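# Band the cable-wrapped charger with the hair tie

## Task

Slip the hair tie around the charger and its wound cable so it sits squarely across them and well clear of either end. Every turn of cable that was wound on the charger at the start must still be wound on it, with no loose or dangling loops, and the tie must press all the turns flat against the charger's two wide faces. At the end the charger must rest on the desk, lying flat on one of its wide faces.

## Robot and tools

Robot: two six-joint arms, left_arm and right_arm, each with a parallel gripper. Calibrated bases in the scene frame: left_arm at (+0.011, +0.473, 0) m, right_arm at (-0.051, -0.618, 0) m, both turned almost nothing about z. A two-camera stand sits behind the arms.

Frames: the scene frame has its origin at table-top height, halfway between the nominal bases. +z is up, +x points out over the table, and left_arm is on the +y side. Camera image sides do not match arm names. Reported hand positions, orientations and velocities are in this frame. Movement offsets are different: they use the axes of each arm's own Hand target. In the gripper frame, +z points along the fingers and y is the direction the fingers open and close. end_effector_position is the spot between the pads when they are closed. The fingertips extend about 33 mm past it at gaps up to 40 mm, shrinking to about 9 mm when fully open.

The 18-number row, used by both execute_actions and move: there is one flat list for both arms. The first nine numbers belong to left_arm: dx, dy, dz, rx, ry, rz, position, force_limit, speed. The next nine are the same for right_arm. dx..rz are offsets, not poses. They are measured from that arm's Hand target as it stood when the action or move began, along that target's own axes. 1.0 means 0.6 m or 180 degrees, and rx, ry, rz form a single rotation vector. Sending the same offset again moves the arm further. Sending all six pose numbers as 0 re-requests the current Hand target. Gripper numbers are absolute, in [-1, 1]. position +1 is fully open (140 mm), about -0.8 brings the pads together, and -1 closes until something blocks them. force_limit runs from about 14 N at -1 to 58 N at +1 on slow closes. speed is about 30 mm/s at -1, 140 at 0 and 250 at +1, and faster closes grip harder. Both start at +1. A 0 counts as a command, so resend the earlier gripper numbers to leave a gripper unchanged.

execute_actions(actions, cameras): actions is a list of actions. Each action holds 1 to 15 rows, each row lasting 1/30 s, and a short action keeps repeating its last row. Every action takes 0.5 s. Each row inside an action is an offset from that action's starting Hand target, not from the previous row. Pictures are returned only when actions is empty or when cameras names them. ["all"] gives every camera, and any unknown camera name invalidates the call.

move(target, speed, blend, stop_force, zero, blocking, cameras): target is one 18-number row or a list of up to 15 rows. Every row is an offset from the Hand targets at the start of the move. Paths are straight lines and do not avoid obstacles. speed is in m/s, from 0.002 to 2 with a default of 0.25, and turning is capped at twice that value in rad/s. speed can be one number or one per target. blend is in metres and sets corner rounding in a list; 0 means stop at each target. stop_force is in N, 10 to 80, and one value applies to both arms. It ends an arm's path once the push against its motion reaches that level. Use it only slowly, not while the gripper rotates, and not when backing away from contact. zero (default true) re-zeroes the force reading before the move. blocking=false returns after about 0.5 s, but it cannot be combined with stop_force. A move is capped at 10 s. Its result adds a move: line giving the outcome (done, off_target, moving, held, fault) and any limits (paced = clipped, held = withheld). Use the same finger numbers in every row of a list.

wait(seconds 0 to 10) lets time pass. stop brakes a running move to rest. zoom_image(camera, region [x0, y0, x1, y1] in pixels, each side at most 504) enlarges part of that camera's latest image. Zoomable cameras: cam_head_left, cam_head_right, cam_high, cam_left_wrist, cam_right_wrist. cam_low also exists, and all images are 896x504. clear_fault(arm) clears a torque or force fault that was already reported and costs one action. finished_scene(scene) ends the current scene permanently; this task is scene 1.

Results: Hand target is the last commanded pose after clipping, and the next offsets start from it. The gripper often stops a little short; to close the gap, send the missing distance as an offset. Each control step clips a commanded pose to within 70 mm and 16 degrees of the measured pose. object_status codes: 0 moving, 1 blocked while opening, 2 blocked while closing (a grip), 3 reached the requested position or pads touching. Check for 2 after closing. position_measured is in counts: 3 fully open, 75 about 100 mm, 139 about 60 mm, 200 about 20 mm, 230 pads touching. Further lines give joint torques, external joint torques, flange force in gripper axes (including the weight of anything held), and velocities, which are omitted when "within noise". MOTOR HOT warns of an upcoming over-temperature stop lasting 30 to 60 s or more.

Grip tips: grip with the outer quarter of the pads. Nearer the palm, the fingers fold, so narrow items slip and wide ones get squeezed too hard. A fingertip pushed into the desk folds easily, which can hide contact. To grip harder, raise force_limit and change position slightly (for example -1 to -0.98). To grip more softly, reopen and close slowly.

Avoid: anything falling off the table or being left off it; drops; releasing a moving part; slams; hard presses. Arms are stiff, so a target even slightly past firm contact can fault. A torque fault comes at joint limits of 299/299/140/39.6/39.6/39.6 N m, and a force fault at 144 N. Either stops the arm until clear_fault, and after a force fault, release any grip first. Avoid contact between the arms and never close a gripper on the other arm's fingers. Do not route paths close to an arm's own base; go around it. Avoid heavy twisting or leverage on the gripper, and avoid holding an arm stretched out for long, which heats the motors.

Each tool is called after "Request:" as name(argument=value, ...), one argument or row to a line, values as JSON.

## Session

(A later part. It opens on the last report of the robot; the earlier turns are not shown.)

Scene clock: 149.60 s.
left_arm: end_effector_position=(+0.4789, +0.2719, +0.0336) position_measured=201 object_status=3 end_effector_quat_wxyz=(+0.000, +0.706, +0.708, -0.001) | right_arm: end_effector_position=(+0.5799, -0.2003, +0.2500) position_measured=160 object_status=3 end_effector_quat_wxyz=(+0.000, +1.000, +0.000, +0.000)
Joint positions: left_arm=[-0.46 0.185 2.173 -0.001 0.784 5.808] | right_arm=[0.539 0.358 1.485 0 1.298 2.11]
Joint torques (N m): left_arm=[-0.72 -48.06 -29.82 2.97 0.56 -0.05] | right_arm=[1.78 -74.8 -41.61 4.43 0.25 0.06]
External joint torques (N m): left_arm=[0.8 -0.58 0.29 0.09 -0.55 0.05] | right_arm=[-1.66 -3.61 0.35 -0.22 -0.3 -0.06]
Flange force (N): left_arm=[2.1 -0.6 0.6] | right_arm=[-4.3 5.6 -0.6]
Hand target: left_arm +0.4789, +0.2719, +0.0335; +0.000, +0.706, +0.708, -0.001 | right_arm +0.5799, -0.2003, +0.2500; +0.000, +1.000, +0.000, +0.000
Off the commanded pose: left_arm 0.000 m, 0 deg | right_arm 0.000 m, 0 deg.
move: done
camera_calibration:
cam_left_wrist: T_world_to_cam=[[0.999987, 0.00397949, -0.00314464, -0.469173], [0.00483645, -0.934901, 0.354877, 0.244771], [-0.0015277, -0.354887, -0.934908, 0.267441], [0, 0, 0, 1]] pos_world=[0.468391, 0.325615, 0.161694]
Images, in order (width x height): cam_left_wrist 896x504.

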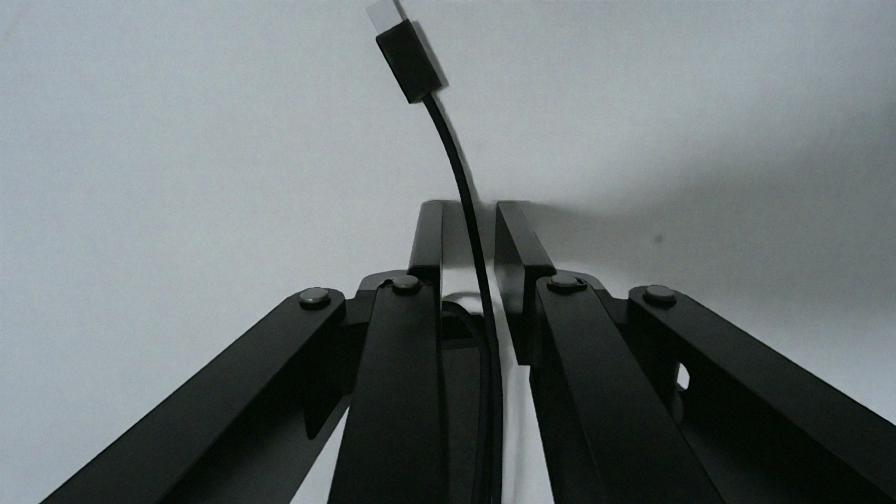

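Request:
move(
  target=[
    [0,0,0,0,0,0,-1,-0.5,-1,0,0,0,0,0,0,-0.25,-0.4,-1],
  ],
)

Request:
move(
  target=[
    [0,0,-0.0667,0,0,0,-1,-0.5,-1,0,0,0,0,0,0,-0.25,-0.4,-1],
    [0,-0.0367,-0.0667,0,0,0,-1,-0.5,-1,0,0,0,0,0,0,-0.25,-0.4,-1],
  ],
  speed=0.06,
  blend=[0.01,0],
  cameras=["cam_left_wrist","cam_head_left","cam_low","cam_right_wrist"],
)

Request:
zoom_image(
  camera="cam_left_wrist",
  region=[340, 160, 600, 504],
)

Request:
zoom_image(
  camera="cam_low",
  region=[420, 180, 580, 270],
)

Request:
zoom_image(
  camera="cam_head_left",
  region=[290, 370, 430, 460],
)

Request:
zoom_image(
  camera="cam_right_wrist",
  region=[0, 220, 200, 340],
)

Scene clock: 150.83 s.
left_arm: end_effector_position=(+0.4789, +0.2719, +0.0335) position_measured=226 object_status=0 end_effector_quat_wxyz=(+0.000, +0.706, +0.708, -0.001) | right_arm: end_effector_position=(+0.5799, -0.2003, +0.2500) position_measured=160 object_status=3 end_effector_quat_wxyz=(+0.000, +1.000, +0.000, +0.000)
Joint positions: left_arm=[-0.46 0.185 2.173 -0.001 0.784 5.808] | right_arm=[0.539 0.358 1.485 0 1.298 2.11]
Joint torques (N m): left_arm=[-0.3 -47.35 -29.91 2.92 0.57 0] | right_arm=[1.74 -74.57 -41.66 4.47 0.28 0.07]
External joint torques (N m): left_arm=[0.32 -1.09 0.47 0.13 -0.56 0] | right_arm=[-1.62 -3.82 0.32 -0.26 -0.33 -0.07]
Flange force (N): left_arm=[1.6 -2.1 0.0] | right_arm=[-4.6 5.7 -0.7]
Hand target: left_arm +0.4789, +0.2719, +0.0335; +0.000, +0.706, +0.708, -0.001 | right_arm +0.5799, -0.2003, +0.2500; +0.000, +1.000, +0.000, +0.000
Off the commanded pose: left_arm 0.000 m, 0 deg | right_arm 0.000 m, 0 deg.
move: done

Scene clock: 152.20 s.
left_arm: end_effector_position=(+0.4570, +0.2718, +0.0736) position_measured=226 object_status=2 end_effector_quat_wxyz=(+0.000, +0.706, +0.708, -0.001) | right_arm: end_effector_position=(+0.5799, -0.2003, +0.2500) position_measured=160 object_status=3 end_effector_quat_wxyz=(+0.000, +1.000, +0.000, +0.000)
Joint positions: left_arm=[-0.48 0.103 2.175 -0.001 0.864 5.787] | right_arm=[0.539 0.358 1.485 0 1.298 2.11]
Joint torques (N m): left_arm=[0.44 -42.03 -32.3 3.15 0.58 -0.07] | right_arm=[1.74 -74.49 -41.83 4.42 0.26 0.07]
External joint torques (N m): left_arm=[-0.41 -0.28 0.53 0.14 -0.57 0.07] | right_arm=[-1.62 -3.98 0.49 -0.2 -0.31 -0.07]
Flange force (N): left_arm=[0.0 -1.7 1.3] | right_arm=[-5.1 6.0 -0.6]
Hand target: left_arm +0.4569, +0.2718, +0.0736; +0.000, +0.706, +0.708, -0.001 | right_arm +0.5799, -0.2003, +0.2500; +0.000, +1.000, +0.000, +0.000
Off the commanded pose: left_arm 0.000 m, 0 deg | right_arm 0.000 m, 0 deg.
move: done
camera_calibration:
cam_left_wrist: T_world_to_cam=[[0.999987, 0.00397911, -0.0031451, -0.447147], [0.0048364, -0.934867, 0.354964, 0.230559], [-0.00152781, -0.354975, -0.934874, 0.30479], [0, 0, 0, 1]] pos_world=[0.446491, 0.325514, 0.201694]
cam_right_wrist: T_world_to_cam=[[-0.00835209, -0.99996, 0.00320446, -0.187112], [-0.933454, 0.00894572, 0.358584, 0.456647], [-0.358599, 0.0000037128, -0.933492, 0.583871], [0, 0, 0, 1]] pos_world=[0.634072, -0.191192, 0.381892]
Images, in order (width x height): cam_head_left 896x504, cam_low 896x504, cam_left_wrist 896x504, cam_right_wrist 896x504.

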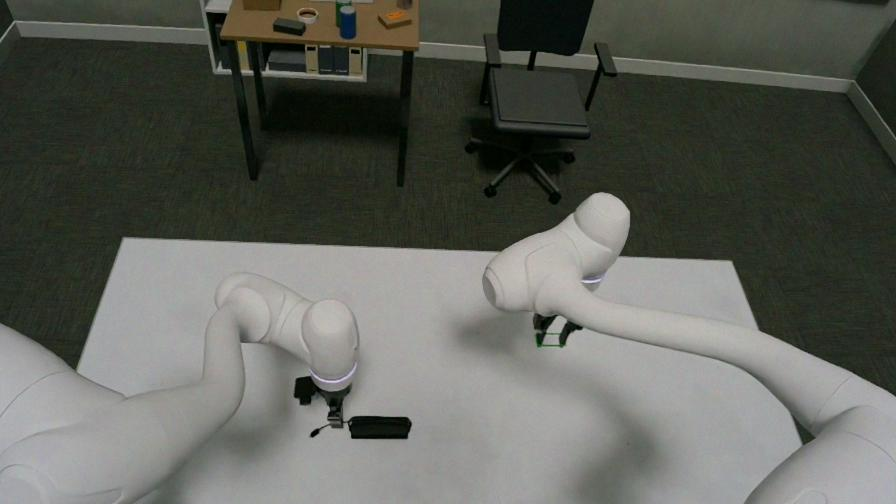

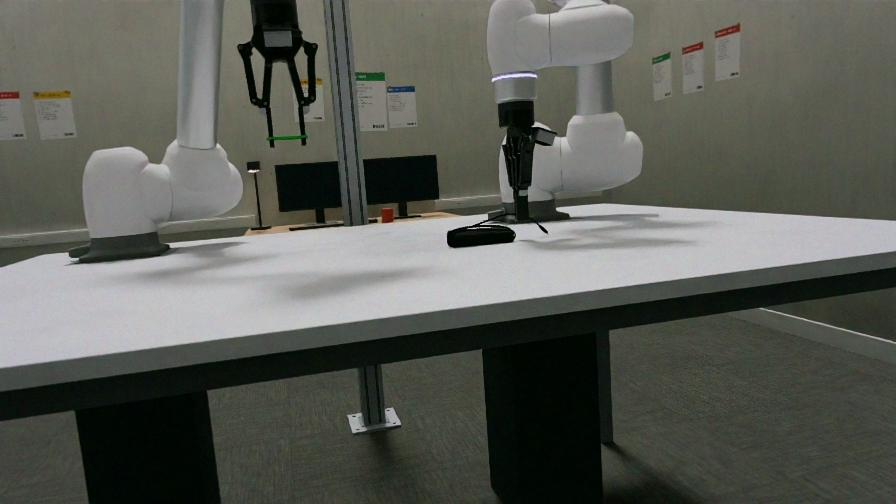

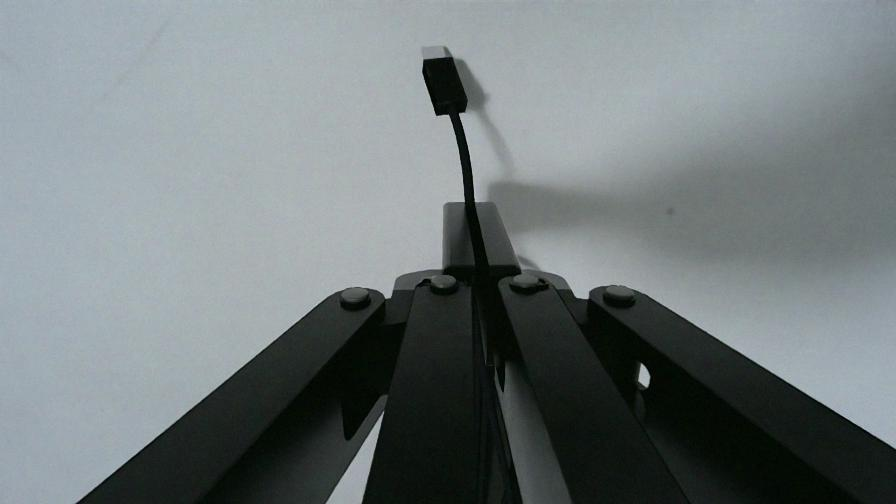

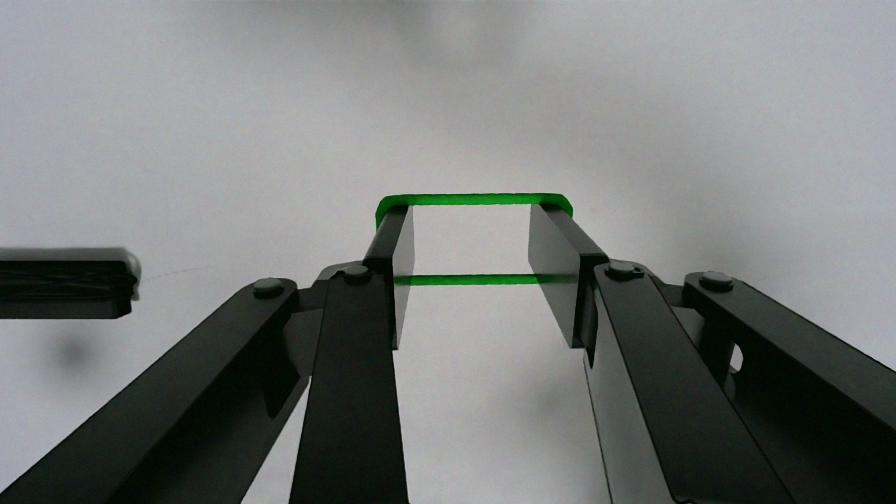

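Scaled by 1.465 from the camera's 896x504 image, which has a finer 1280x720 frame.

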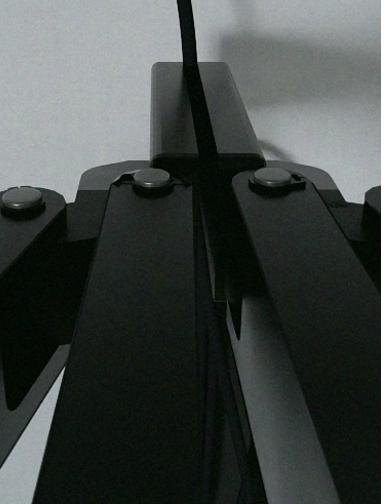

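Scaled by 3.150 from the camera's 896x504 image, which has a finer 1280x720 frame.

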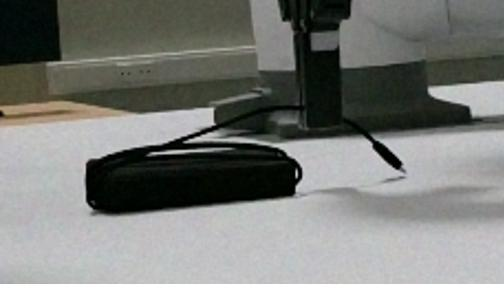

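Scaled by 3.600 from the camera's 896x504 image, which has a finer 1280x720 frame.

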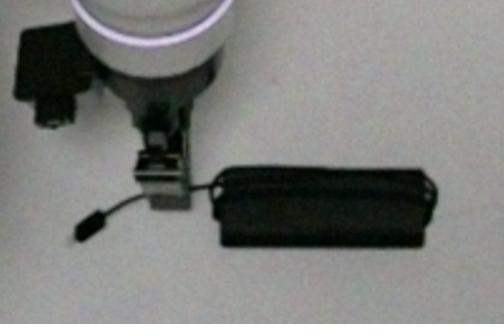

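Scaled by 2.520 from the camera's 896x504 image, which has a finer 1280x720 frame.

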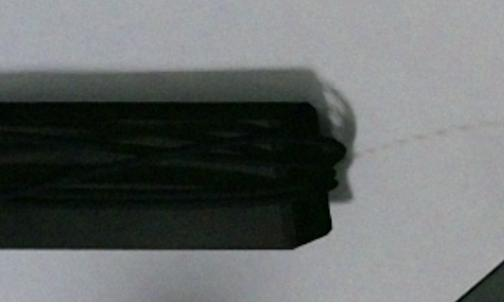

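Request:
move(
  target=[
    [0.025,-0.005,0.02,0,0,0,-1,-0.5,-1,0,0,0,0,0,0,-0.25,-0.4,-1],
  ],
  speed=0.03,
  cameras=["cam_left_wrist","cam_head_left","cam_low","cam_right_wrist"],
)

Request:
zoom_image(
  camera="cam_low",
  region=[420, 180, 580, 270],
)

Request:
zoom_image(
  camera="cam_head_left",
  region=[290, 370, 430, 460],
)

Request:
zoom_image(
  camera="cam_right_wrist",
  region=[0, 220, 200, 340],
)

Scene clock: 153.40 s.
left_arm: end_effector_position=(+0.4539, +0.2868, +0.0616) position_measured=226 object_status=2 end_effector_quat_wxyz=(+0.000, +0.706, +0.708, +0.000) | right_arm: end_effector_position=(+0.5799, -0.2003, +0.2500) position_measured=160 object_status=3 end_effector_quat_wxyz=(+0.000, +1.000, +0.000, +0.000)
Joint positions: left_arm=[-0.456 0.105 2.201 -0.001 0.836 5.811] | right_arm=[0.539 0.358 1.485 0 1.298 2.11]
Joint torques (N m): left_arm=[-0.53 -41.16 -31.37 3.21 0.62 -0.13] | right_arm=[1.72 -74.89 -41.57 4.45 0.27 0.06]
External joint torques (N m): left_arm=[0.51 -0.5 0.38 0.01 -0.61 0.13] | right_arm=[-1.75 -3.54 0.15 -0.23 -0.32 -0.06]
Flange force (N): left_arm=[1.8 -0.8 1.0] | right_arm=[-3.8 5.4 -0.8]
Hand target: left_arm +0.4539, +0.2868, +0.0616; +0.000, +0.706, +0.708, -0.001 | right_arm +0.5799, -0.2003, +0.2500; +0.000, +1.000, +0.000, +0.000
Off the commanded pose: left_arm 0.000 m, 0 deg | right_arm 0.000 m, 0 deg.
move: done
camera_calibration:
cam_left_wrist: T_world_to_cam=[[0.999988, 0.00388608, -0.00311027, -0.444119], [0.00473677, -0.934935, 0.354789, 0.248958], [-0.00152916, -0.354799, -0.934941, 0.298845], [0, 0, 0, 1]] pos_world=[0.443392, 0.340515, 0.189694]
cam_right_wrist: T_world_to_cam=[[-0.00835209, -0.99996, 0.00320446, -0.187112], [-0.933454, 0.00894572, 0.358584, 0.456647], [-0.358599, 0.0000037128, -0.933492, 0.583871], [0, 0, 0, 1]] pos_world=[0.634072, -0.191192, 0.381892]
Images, in order (width x height): cam_head_left 896x504, cam_low 896x504, cam_left_wrist 896x504, cam_right_wrist 896x504.

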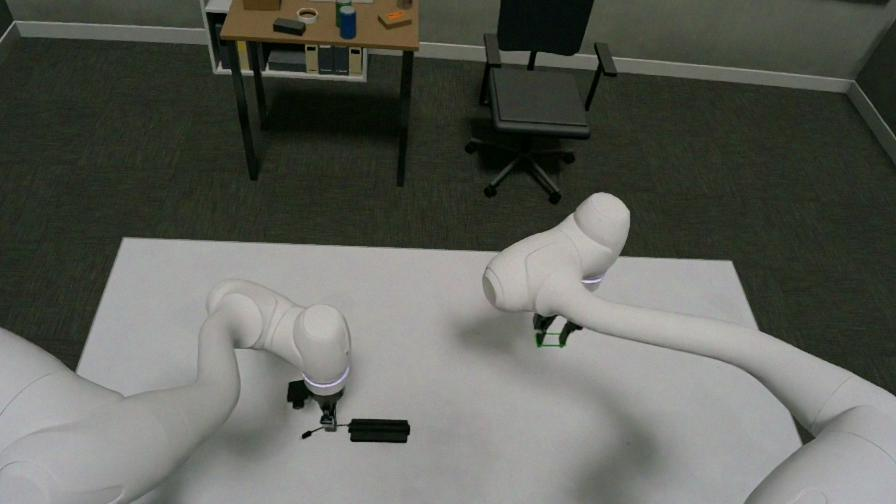

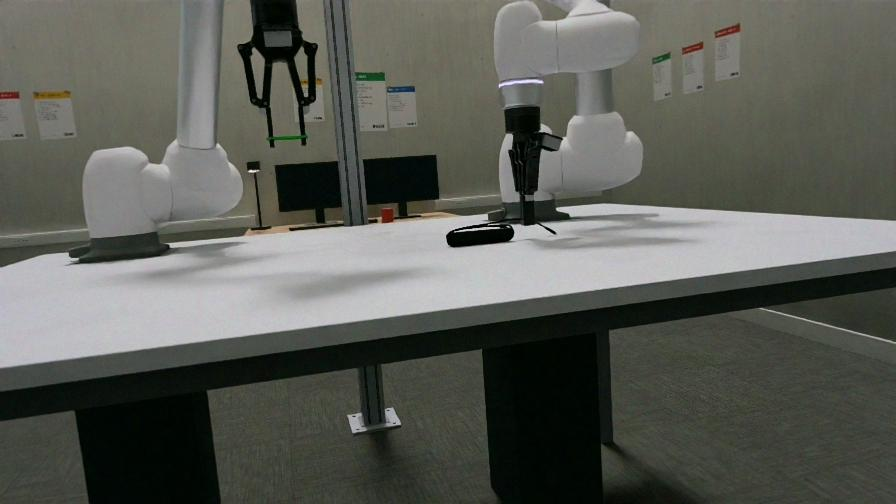

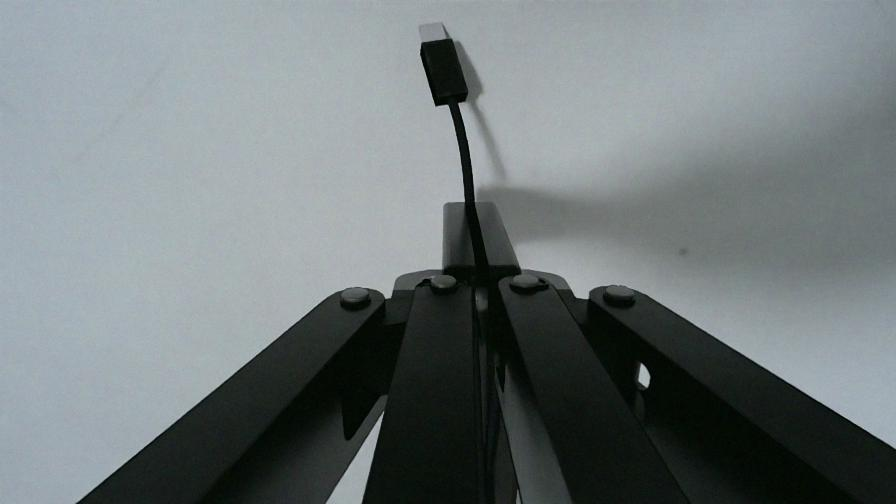

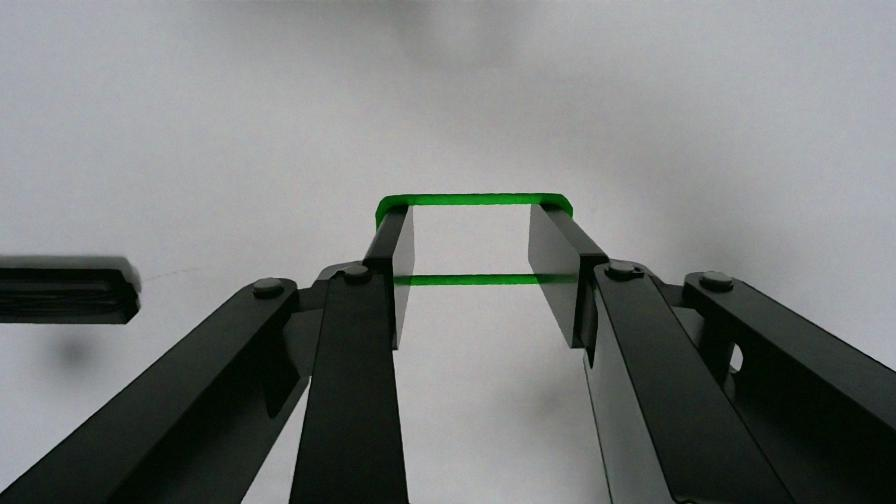

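Scaled by 3.150 from the camera's 896x504 image, which has a finer 1280x720 frame.

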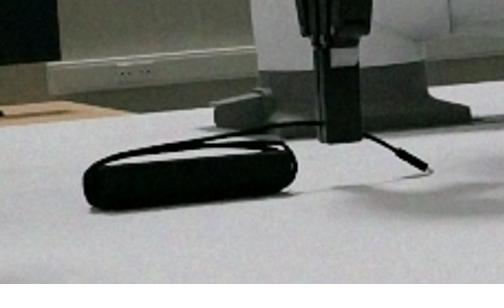

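Scaled by 3.600 from the camera's 896x504 image, which has a finer 1280x720 frame.

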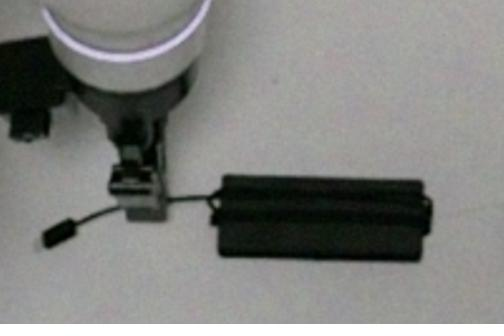

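Scaled by 2.520 from the camera's 896x504 image, which has a finer 1280x720 frame.

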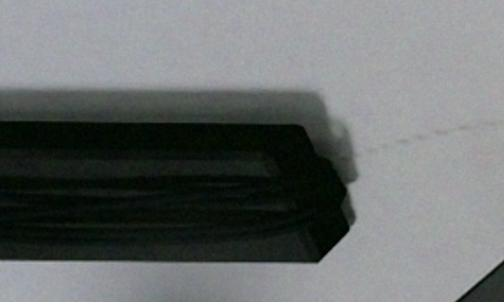

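Request:
move(
  target=[
    [0.005,0,0.0333,0,0,0,-1,-0.5,-1,0,0,0,0,0,0,-0.25,-0.4,-1],
    [0.005,0,0.0333,0,0,0,-0.62,-0.5,-1,0,0,0,0,0,0,-0.25,-0.4,-1],
  ],
  speed=0.05,
)

Request:
move(
  target=[
    [0,0,-0.2,0,0,0,-0.62,-0.5,-1,0,0,0,0,0,0,-0.25,-0.4,-1],
    [-0.15,0.005,-0.2,0,0,0,0.16,-0.5,-1,0,0,0,0,0,0,-0.25,-0.4,-1],
  ],
  speed=[0.1,0.2],
  cameras=["cam_left_wrist","cam_head_left","cam_low"],
)

Request:
zoom_image(
  camera="cam_left_wrist",
  region=[300, 0, 680, 504],
)

Request:
zoom_image(
  camera="cam_low",
  region=[420, 180, 580, 270],
)

Scene clock: 155.17 s.
left_arm: end_effector_position=(+0.4538, +0.2898, +0.0416) position_measured=208 object_status=0 end_effector_quat_wxyz=(+0.000, +0.706, +0.708, -0.001) | right_arm: end_effector_position=(+0.5799, -0.2003, +0.2500) position_measured=160 object_status=3 end_effector_quat_wxyz=(+0.000, +1.000, +0.000, +0.000)
Joint positions: left_arm=[-0.45 0.131 2.22 -0.001 0.791 5.817] | right_arm=[0.539 0.358 1.485 0 1.298 2.11]
Joint torques (N m): left_arm=[0.18 -42.6 -30.36 2.87 0.52 -0.01] | right_arm=[1.71 -74.71 -41.62 4.41 0.26 0.04]
External joint torques (N m): left_arm=[-0.18 -0.53 0.72 0.21 -0.51 0.01] | right_arm=[-1.61 -3.67 0.37 -0.2 -0.31 -0.04]
Flange force (N): left_arm=[0.5 -2.1 1.0] | right_arm=[-4.5 5.6 -0.6]
Hand target: left_arm +0.4538, +0.2898, +0.0416; +0.000, +0.706, +0.708, -0.001 | right_arm +0.5799, -0.2003, +0.2500; +0.000, +1.000, +0.000, +0.000
Off the commanded pose: left_arm 0.000 m, 0 deg | right_arm 0.000 m, 0 deg.
move: done

Scene clock: 159.83 s.
left_arm: end_effector_position=(+0.4572, +0.1999, +0.1616) position_measured=109 object_status=0 end_effector_quat_wxyz=(+0.000, +0.706, +0.708, -0.001) | right_arm: end_effector_position=(+0.5799, -0.2003, +0.2500) position_measured=160 object_status=3 end_effector_quat_wxyz=(+0.000, +1.000, +0.000, +0.000)
Joint positions: left_arm=[-0.601 0.06 2.03 -0.001 1.052 5.666] | right_arm=[0.539 0.358 1.485 0 1.298 2.11]
Joint torques (N m): left_arm=[-0.46 -42.07 -36.94 3.65 0.51 -0.06] | right_arm=[1.92 -74.72 -41.67 4.41 0.32 0.02]
External joint torques (N m): left_arm=[0.54 -0.52 0.66 0.11 -0.49 0.06] | right_arm=[-1.81 -3.78 0.3 -0.19 -0.37 -0.02]
Flange force (N): left_arm=[2.0 -1.0 1.2] | right_arm=[-4.4 5.8 -0.6]
Hand target: left_arm +0.4572, +0.1999, +0.1616; +0.000, +0.706, +0.708, -0.001 | right_arm +0.5799, -0.2003, +0.2500; +0.000, +1.000, +0.000, +0.000
Off the commanded pose: left_arm 0.000 m, 0 deg | right_arm 0.000 m, 0 deg.
move: done
camera_calibration:
cam_left_wrist: T_world_to_cam=[[0.999988, 0.00388546, -0.00311063, -0.44677], [0.00473647, -0.934901, 0.354876, 0.132148], [-0.00152928, -0.354887, -0.934908, 0.361618], [0, 0, 0, 1]] pos_world=[0.446692, 0.253615, 0.289794]
Images, in order (width x height): cam_head_left 896x504, cam_low 896x504, cam_left_wrist 896x504.

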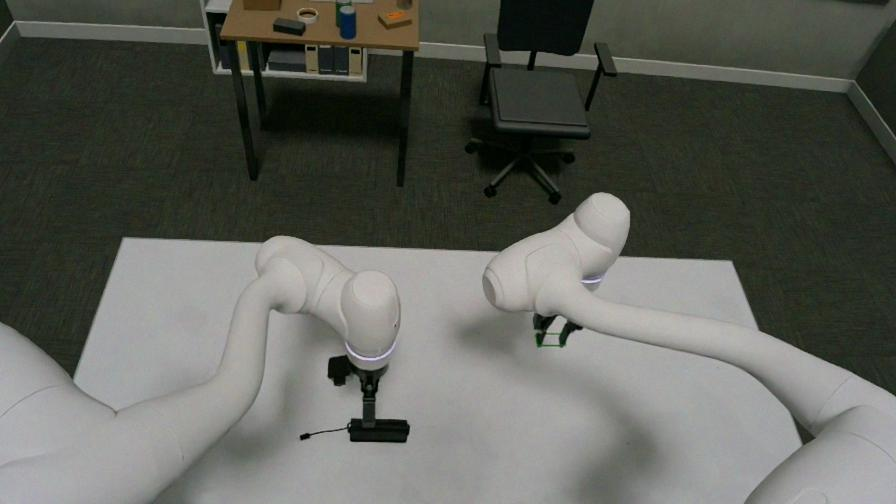

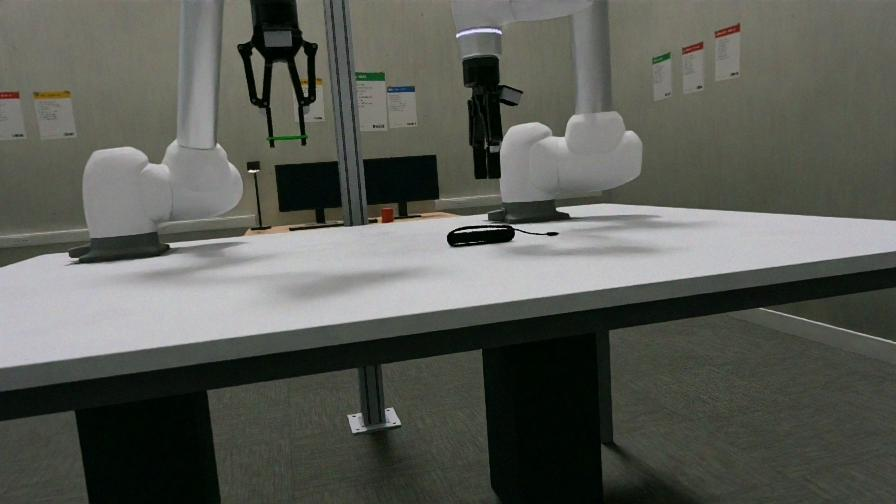

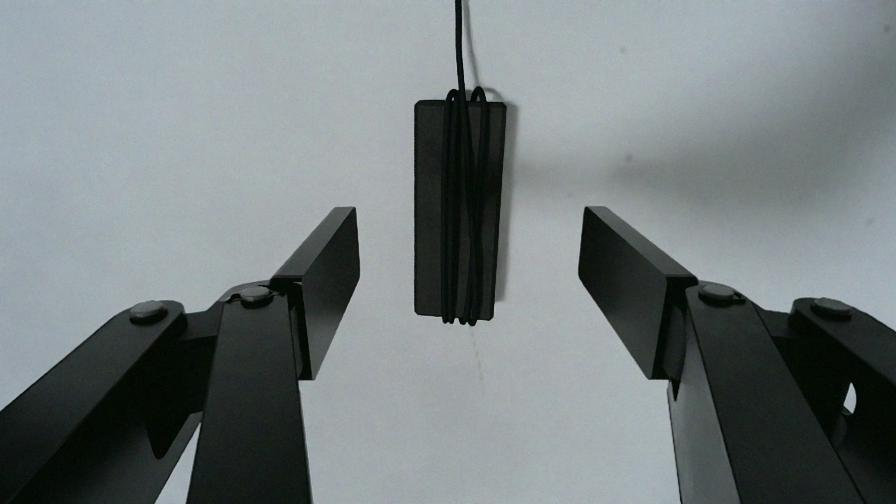

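Scaled by 1.000.

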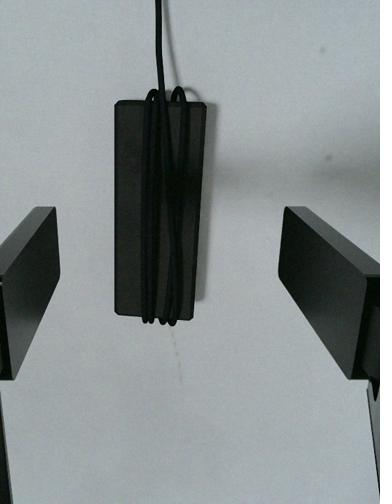

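Scaled by 3.150 from the camera's 896x504 image, which has a finer 1280x720 frame.

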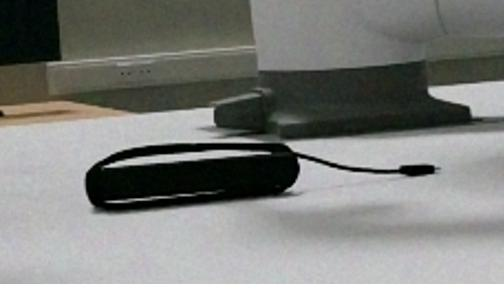

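Request:
move(
  target=[
    [0.015,-0.0037,0.12,0,0,0,0.16,-0.5,-1,0,0,0,0,0,0,-0.25,-0.4,-1],
    [0.015,-0.0037,0.2052,0,0,0,0.16,-0.5,-1,0,0,0,0,0,0,-0.25,-0.4,-1],
  ],
  speed=[0.15,0.06],
  blend=[0.01,0],
  cameras=["cam_left_wrist"],
)

Scene clock: 161.97 s.
left_arm: end_effector_position=(+0.4549, +0.2088, +0.0386) position_measured=109 object_status=3 end_effector_quat_wxyz=(+0.000, +0.706, +0.708, -0.001) | right_arm: end_effector_position=(+0.5799, -0.2003, +0.2500) position_measured=160 object_status=3 end_effector_quat_wxyz=(+0.000, +1.000, +0.000, +0.000)
Joint positions: left_arm=[-0.59 0.188 2.156 -0.001 0.797 5.678] | right_arm=[0.539 0.358 1.485 0 1.298 2.11]
Joint torques (N m): left_arm=[-0.6 -47.94 -30.63 2.89 0.63 0.01] | right_arm=[2.08 -74.51 -41.55 4.4 0.26 0.04]
External joint torques (N m): left_arm=[0.59 -1.12 0.83 0.2 -0.61 -0.01] | right_arm=[-2.05 -3.87 0.23 -0.19 -0.31 -0.04]
Flange force (N): left_arm=[2.6 -2.2 0.4] | right_arm=[-4.2 6.1 -0.9]
Hand target: left_arm +0.4549, +0.2088, +0.0385; +0.000, +0.706, +0.708, -0.001 | right_arm +0.5799, -0.2003, +0.2500; +0.000, +1.000, +0.000, +0.000
Off the commanded pose: left_arm 0.000 m, 0 deg | right_arm 0.000 m, 0 deg.
move: done
camera_calibration:
cam_left_wrist: T_world_to_cam=[[0.999987, 0.00397949, -0.00314464, -0.444906], [0.00483645, -0.934901, 0.354877, 0.18412], [-0.0015277, -0.354887, -0.934908, 0.249685], [0, 0, 0, 1]] pos_world=[0.444391, 0.262515, 0.166694]
Images, in order (width x height): cam_left_wrist 896x504.

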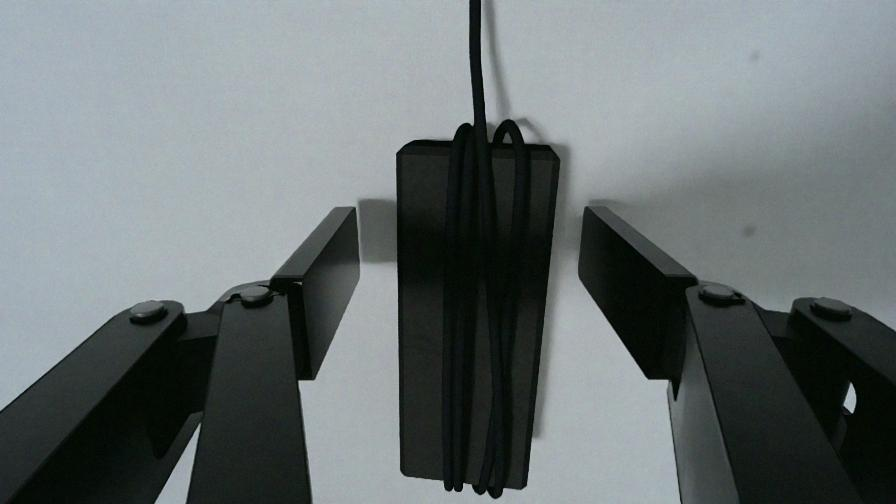

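Request:
move(
  target=[
    [0,0.0025,0,0,0,0,0.16,-0.5,-1,0,0,0,0,0,0,-0.25,-0.4,-1],
    [0,0.0025,0,0,0,0,-1,1,-1,0,0,0,0,0,0,-0.25,-0.4,-1],
  ],
  speed=0.05,
)

Request:
wait(
  seconds=0.8,
  cameras=["cam_left_wrist"],
)

Scene clock: 164.47 s.
left_arm: end_effector_position=(+0.4564, +0.2088, +0.0385) position_measured=156 object_status=0 end_effector_quat_wxyz=(+0.000, +0.706, +0.708, -0.001) | right_arm: end_effector_position=(+0.5799, -0.2003, +0.2500) position_measured=160 object_status=3 end_effector_quat_wxyz=(+0.000, +1.000, +0.000, +0.000)
Joint positions: left_arm=[-0.588 0.19 2.154 -0.001 0.798 5.679] | right_arm=[0.539 0.358 1.485 0 1.298 2.11]
Joint torques (N m): left_arm=[0.38 -40.85 -24.51 3.19 0.32 -0.11] | right_arm=[1.68 -74.76 -41.71 4.38 0.22 0.08]
External joint torques (N m): left_arm=[-0.36 -8.7 -5.35 -0.1 -0.29 0.11] | right_arm=[-1.87 -3.64 0.31 -0.16 -0.27 -0.08]
Flange force (N): left_arm=[0.9 -2.5 -15.2] | right_arm=[-4.1 5.8 -0.8]
Hand target: left_arm +0.4564, +0.2088, +0.0385; +0.000, +0.706, +0.708, -0.001 | right_arm +0.5799, -0.2003, +0.2500; +0.000, +1.000, +0.000, +0.000
Off the commanded pose: left_arm 0.000 m, 0 deg | right_arm 0.000 m, 0 deg.
move: done

Scene clock: 165.27 s.
left_arm: end_effector_position=(+0.4564, +0.2088, +0.0385) position_measured=156 object_status=2 end_effector_quat_wxyz=(+0.000, +0.706, +0.708, -0.001) | right_arm: end_effector_position=(+0.5799, -0.2003, +0.2500) position_measured=160 object_status=3 end_effector_quat_wxyz=(+0.000, +1.000, +0.000, +0.000)
Joint positions: left_arm=[-0.588 0.19 2.154 -0.001 0.798 5.679] | right_arm=[0.539 0.358 1.485 0 1.298 2.11]
Joint torques (N m): left_arm=[0.16 -40.23 -24.48 3.11 0.42 0] | right_arm=[1.84 -74.81 -41.7 4.4 0.23 0.07]
External joint torques (N m): left_arm=[-0.15 -9.05 -5.41 -0.01 -0.41 0] | right_arm=[-1.93 -3.58 0.34 -0.18 -0.28 -0.07]
Flange force (N): left_arm=[1.3 -2.8 -15.4] | right_arm=[-4.1 5.9 -0.7]
Hand target: left_arm +0.4564, +0.2088, +0.0385; +0.000, +0.706, +0.708, -0.001 | right_arm +0.5799, -0.2003, +0.2500; +0.000, +1.000, +0.000, +0.000
Tool commands: left_gripper/position=-1.0 left_gripper/force_limit=+1.0 left_gripper/speed=-1.0 right_gripper/position=-0.25 right_gripper/force_limit=-0.4 right_gripper/speed=-1.0
Off the commanded pose: left_arm 0.000 m, 0 deg | right_arm 0.000 m, 0 deg.
wait: 0.80 s; at rest by 0.17 s
camera_calibration:
cam_left_wrist: T_world_to_cam=[[0.999988, 0.00388546, -0.00311063, -0.446388], [0.00473647, -0.934901, 0.354876, 0.184193], [-0.00152928, -0.354887, -0.934908, 0.249595], [0, 0, 0, 1]] pos_world=[0.445892, 0.262515, 0.166594]
Images, in order (width x height): cam_left_wrist 896x504.

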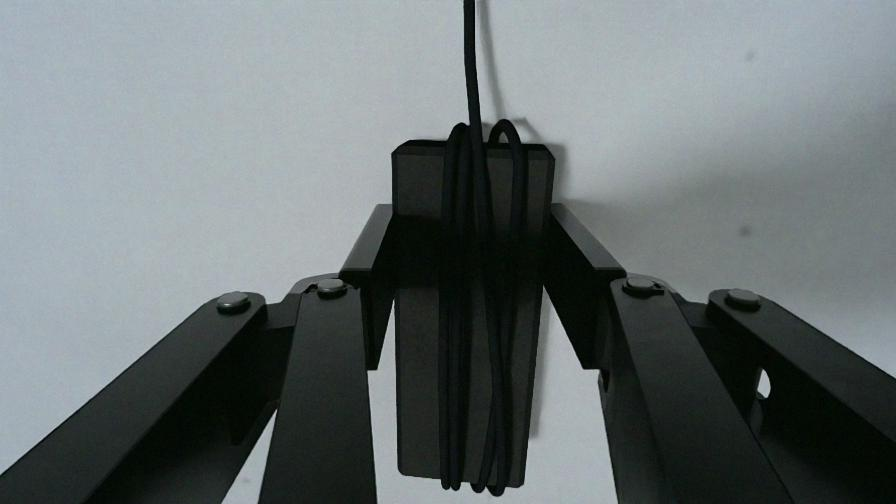

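Request:
move(
  target=[
    [0,0,-0.1667,0,0,0,-1,1,-1,0,0,0,0,0,0,-0.25,-0.4,-1],
    [-0.048,0.0393,-0.4858,0,0,0,-1,1,-1,-0.1883,-0.3538,-0.0917,0.5,0,0,-0.25,-0.4,-1],
  ],
  speed=[0.1,0.2],
  blend=[0.02,0],
  cameras=["all"],
)

Request:
zoom_image(
  camera="cam_right_wrist",
  region=[300, 50, 700, 350],
)

Request:
zoom_image(
  camera="cam_low",
  region=[300, 50, 560, 200],
)

Request:
zoom_image(
  camera="cam_left_wrist",
  region=[340, 80, 620, 504],
)

Scene clock: 171.87 s.
left_arm: end_effector_position=(+0.4802, +0.1803, +0.3300) position_measured=156 object_status=2 end_effector_quat_wxyz=(+0.000, +0.706, +0.708, +0.000) | right_arm: end_effector_position=(+0.4670, +0.0120, +0.3051) position_measured=160 object_status=3 end_effector_quat_wxyz=(+0.707, -0.707, +0.000, +0.000)
Joint positions: left_arm=[-0.606 0.007 1.762 -0.001 1.373 5.661] | right_arm=[0.463 0.381 2.047 1.933 1.274 0.658]
Joint torques (N m): left_arm=[-0.66 -42.62 -43.58 4.08 0.49 0.08] | right_arm=[1.94 -67.13 -32.92 0.5 2.6 0.09]
External joint torques (N m): left_arm=[0.67 0.89 2.65 0.16 -0.47 -0.08] | right_arm=[-1.95 -4.78 0.38 0.13 -0.36 -0.14]
Flange force (N): left_arm=[2.4 -1.8 5.1] | right_arm=[-4.4 -6.3 -5.6]
Hand target: left_arm +0.4802, +0.1803, +0.3300; +0.000, +0.706, +0.708, -0.001 | right_arm +0.4670, +0.0120, +0.3051; +0.707, -0.707, +0.000, +0.000
Off the commanded pose: left_arm 0.000 m, 0 deg | right_arm 0.000 m, 0 deg.
move: done
camera_calibration:
cam_left_wrist: T_world_to_cam=[[0.999988, 0.00388546, -0.00311063, -0.46917], [0.00473647, -0.934901, 0.354876, 0.0539895], [-0.00152928, -0.354887, -0.934908, 0.512043], [0, 0, 0, 1]] pos_world=[0.469692, 0.234015, 0.458094]
cam_right_wrist: T_world_to_cam=[[-0.00724181, -0.00331572, -0.999968, 0.317577], [-0.933657, -0.358079, 0.00794891, 0.441167], [-0.358094, 0.933685, -0.000502605, 0.298729], [0, 0, 0, 1]] pos_world=[0.521172, -0.119893, 0.314211]

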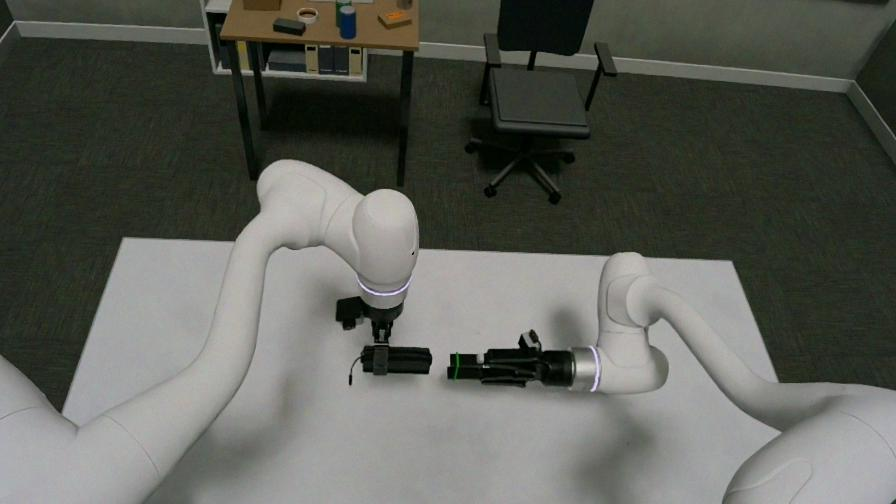

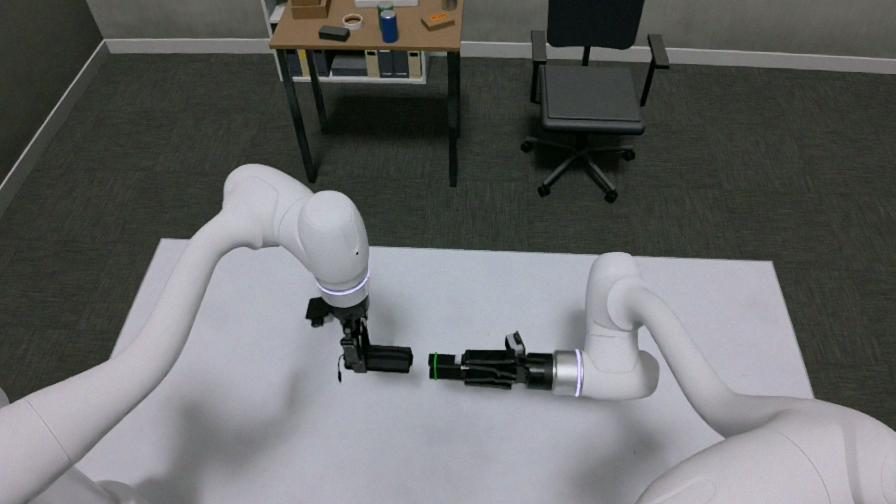

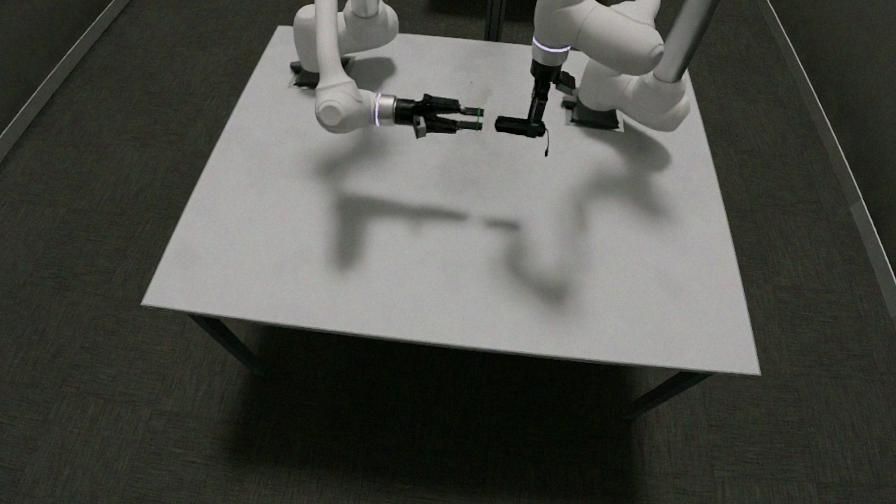

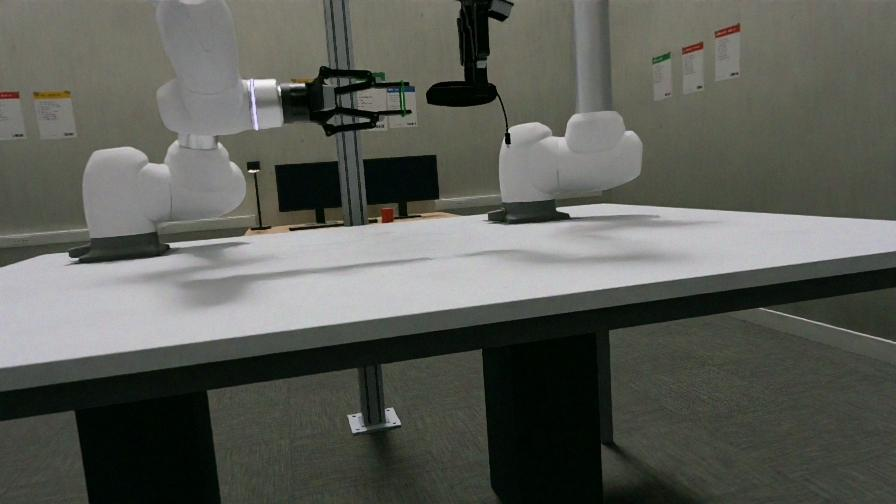

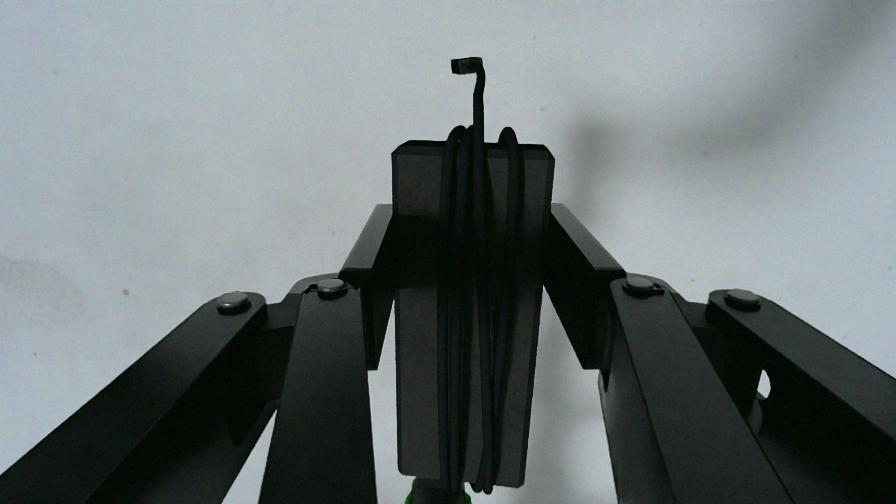

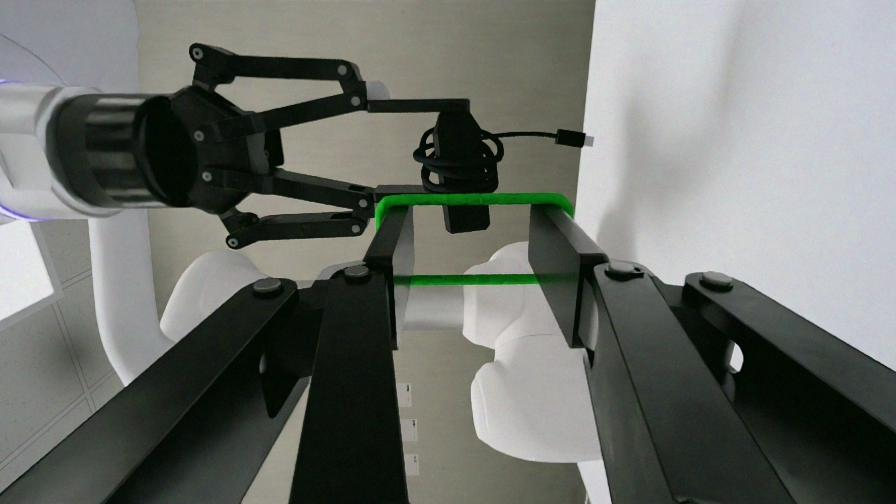

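Scaled by 1.260 from the camera's 896x504 image, which has a finer 1280x720 frame.

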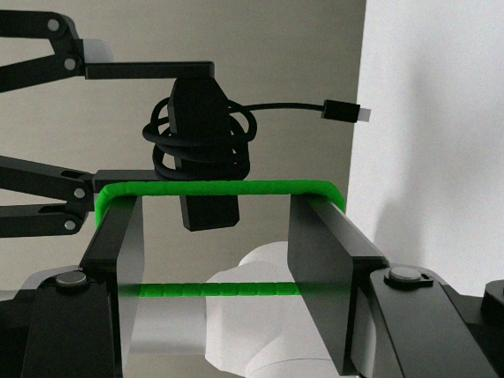

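Scaled by 1.938 from the camera's 896x504 image, which has a finer 1280x720 frame.

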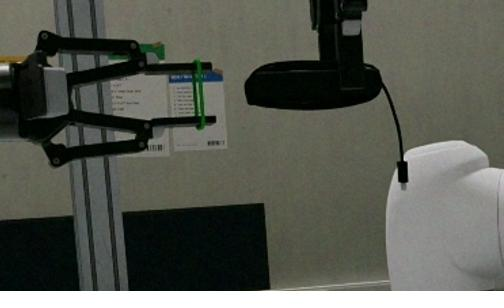

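Scaled by 1.189 from the camera's 896x504 image, which has a finer 1280x720 frame.

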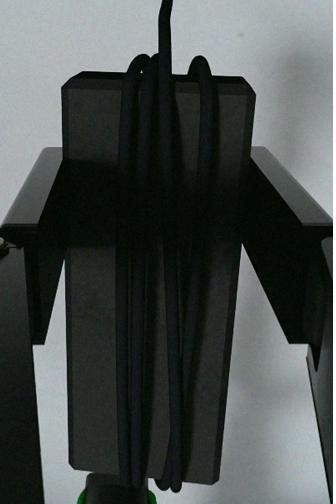

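Request:
zoom_image(
  camera="cam_right_wrist",
  region=[390, 80, 600, 250],
)

Request:
zoom_image(
  camera="cam_left_wrist",
  region=[380, 400, 560, 504],
)

Request:
zoom_image(
  camera="cam_head_right",
  region=[330, 320, 450, 400],
)

Scaled by 2.400 from the camera's 896x504 image, which has a finer 1280x720 frame.

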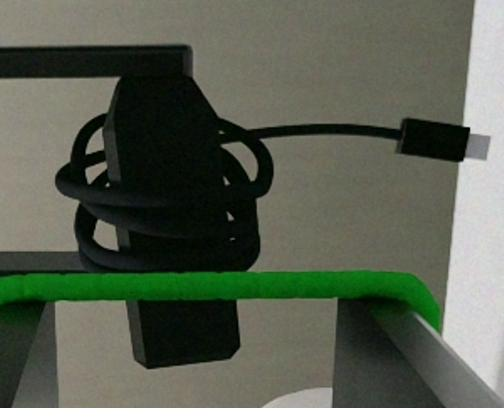

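Scaled by 2.800 from the camera's 896x504 image, which has a finer 1280x720 frame.

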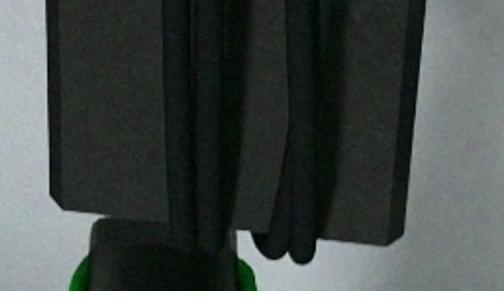

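Scaled by 4.200 from the camera's 896x504 image, which has a finer 1280x720 frame.

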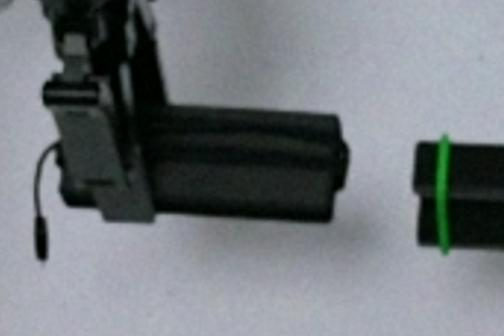

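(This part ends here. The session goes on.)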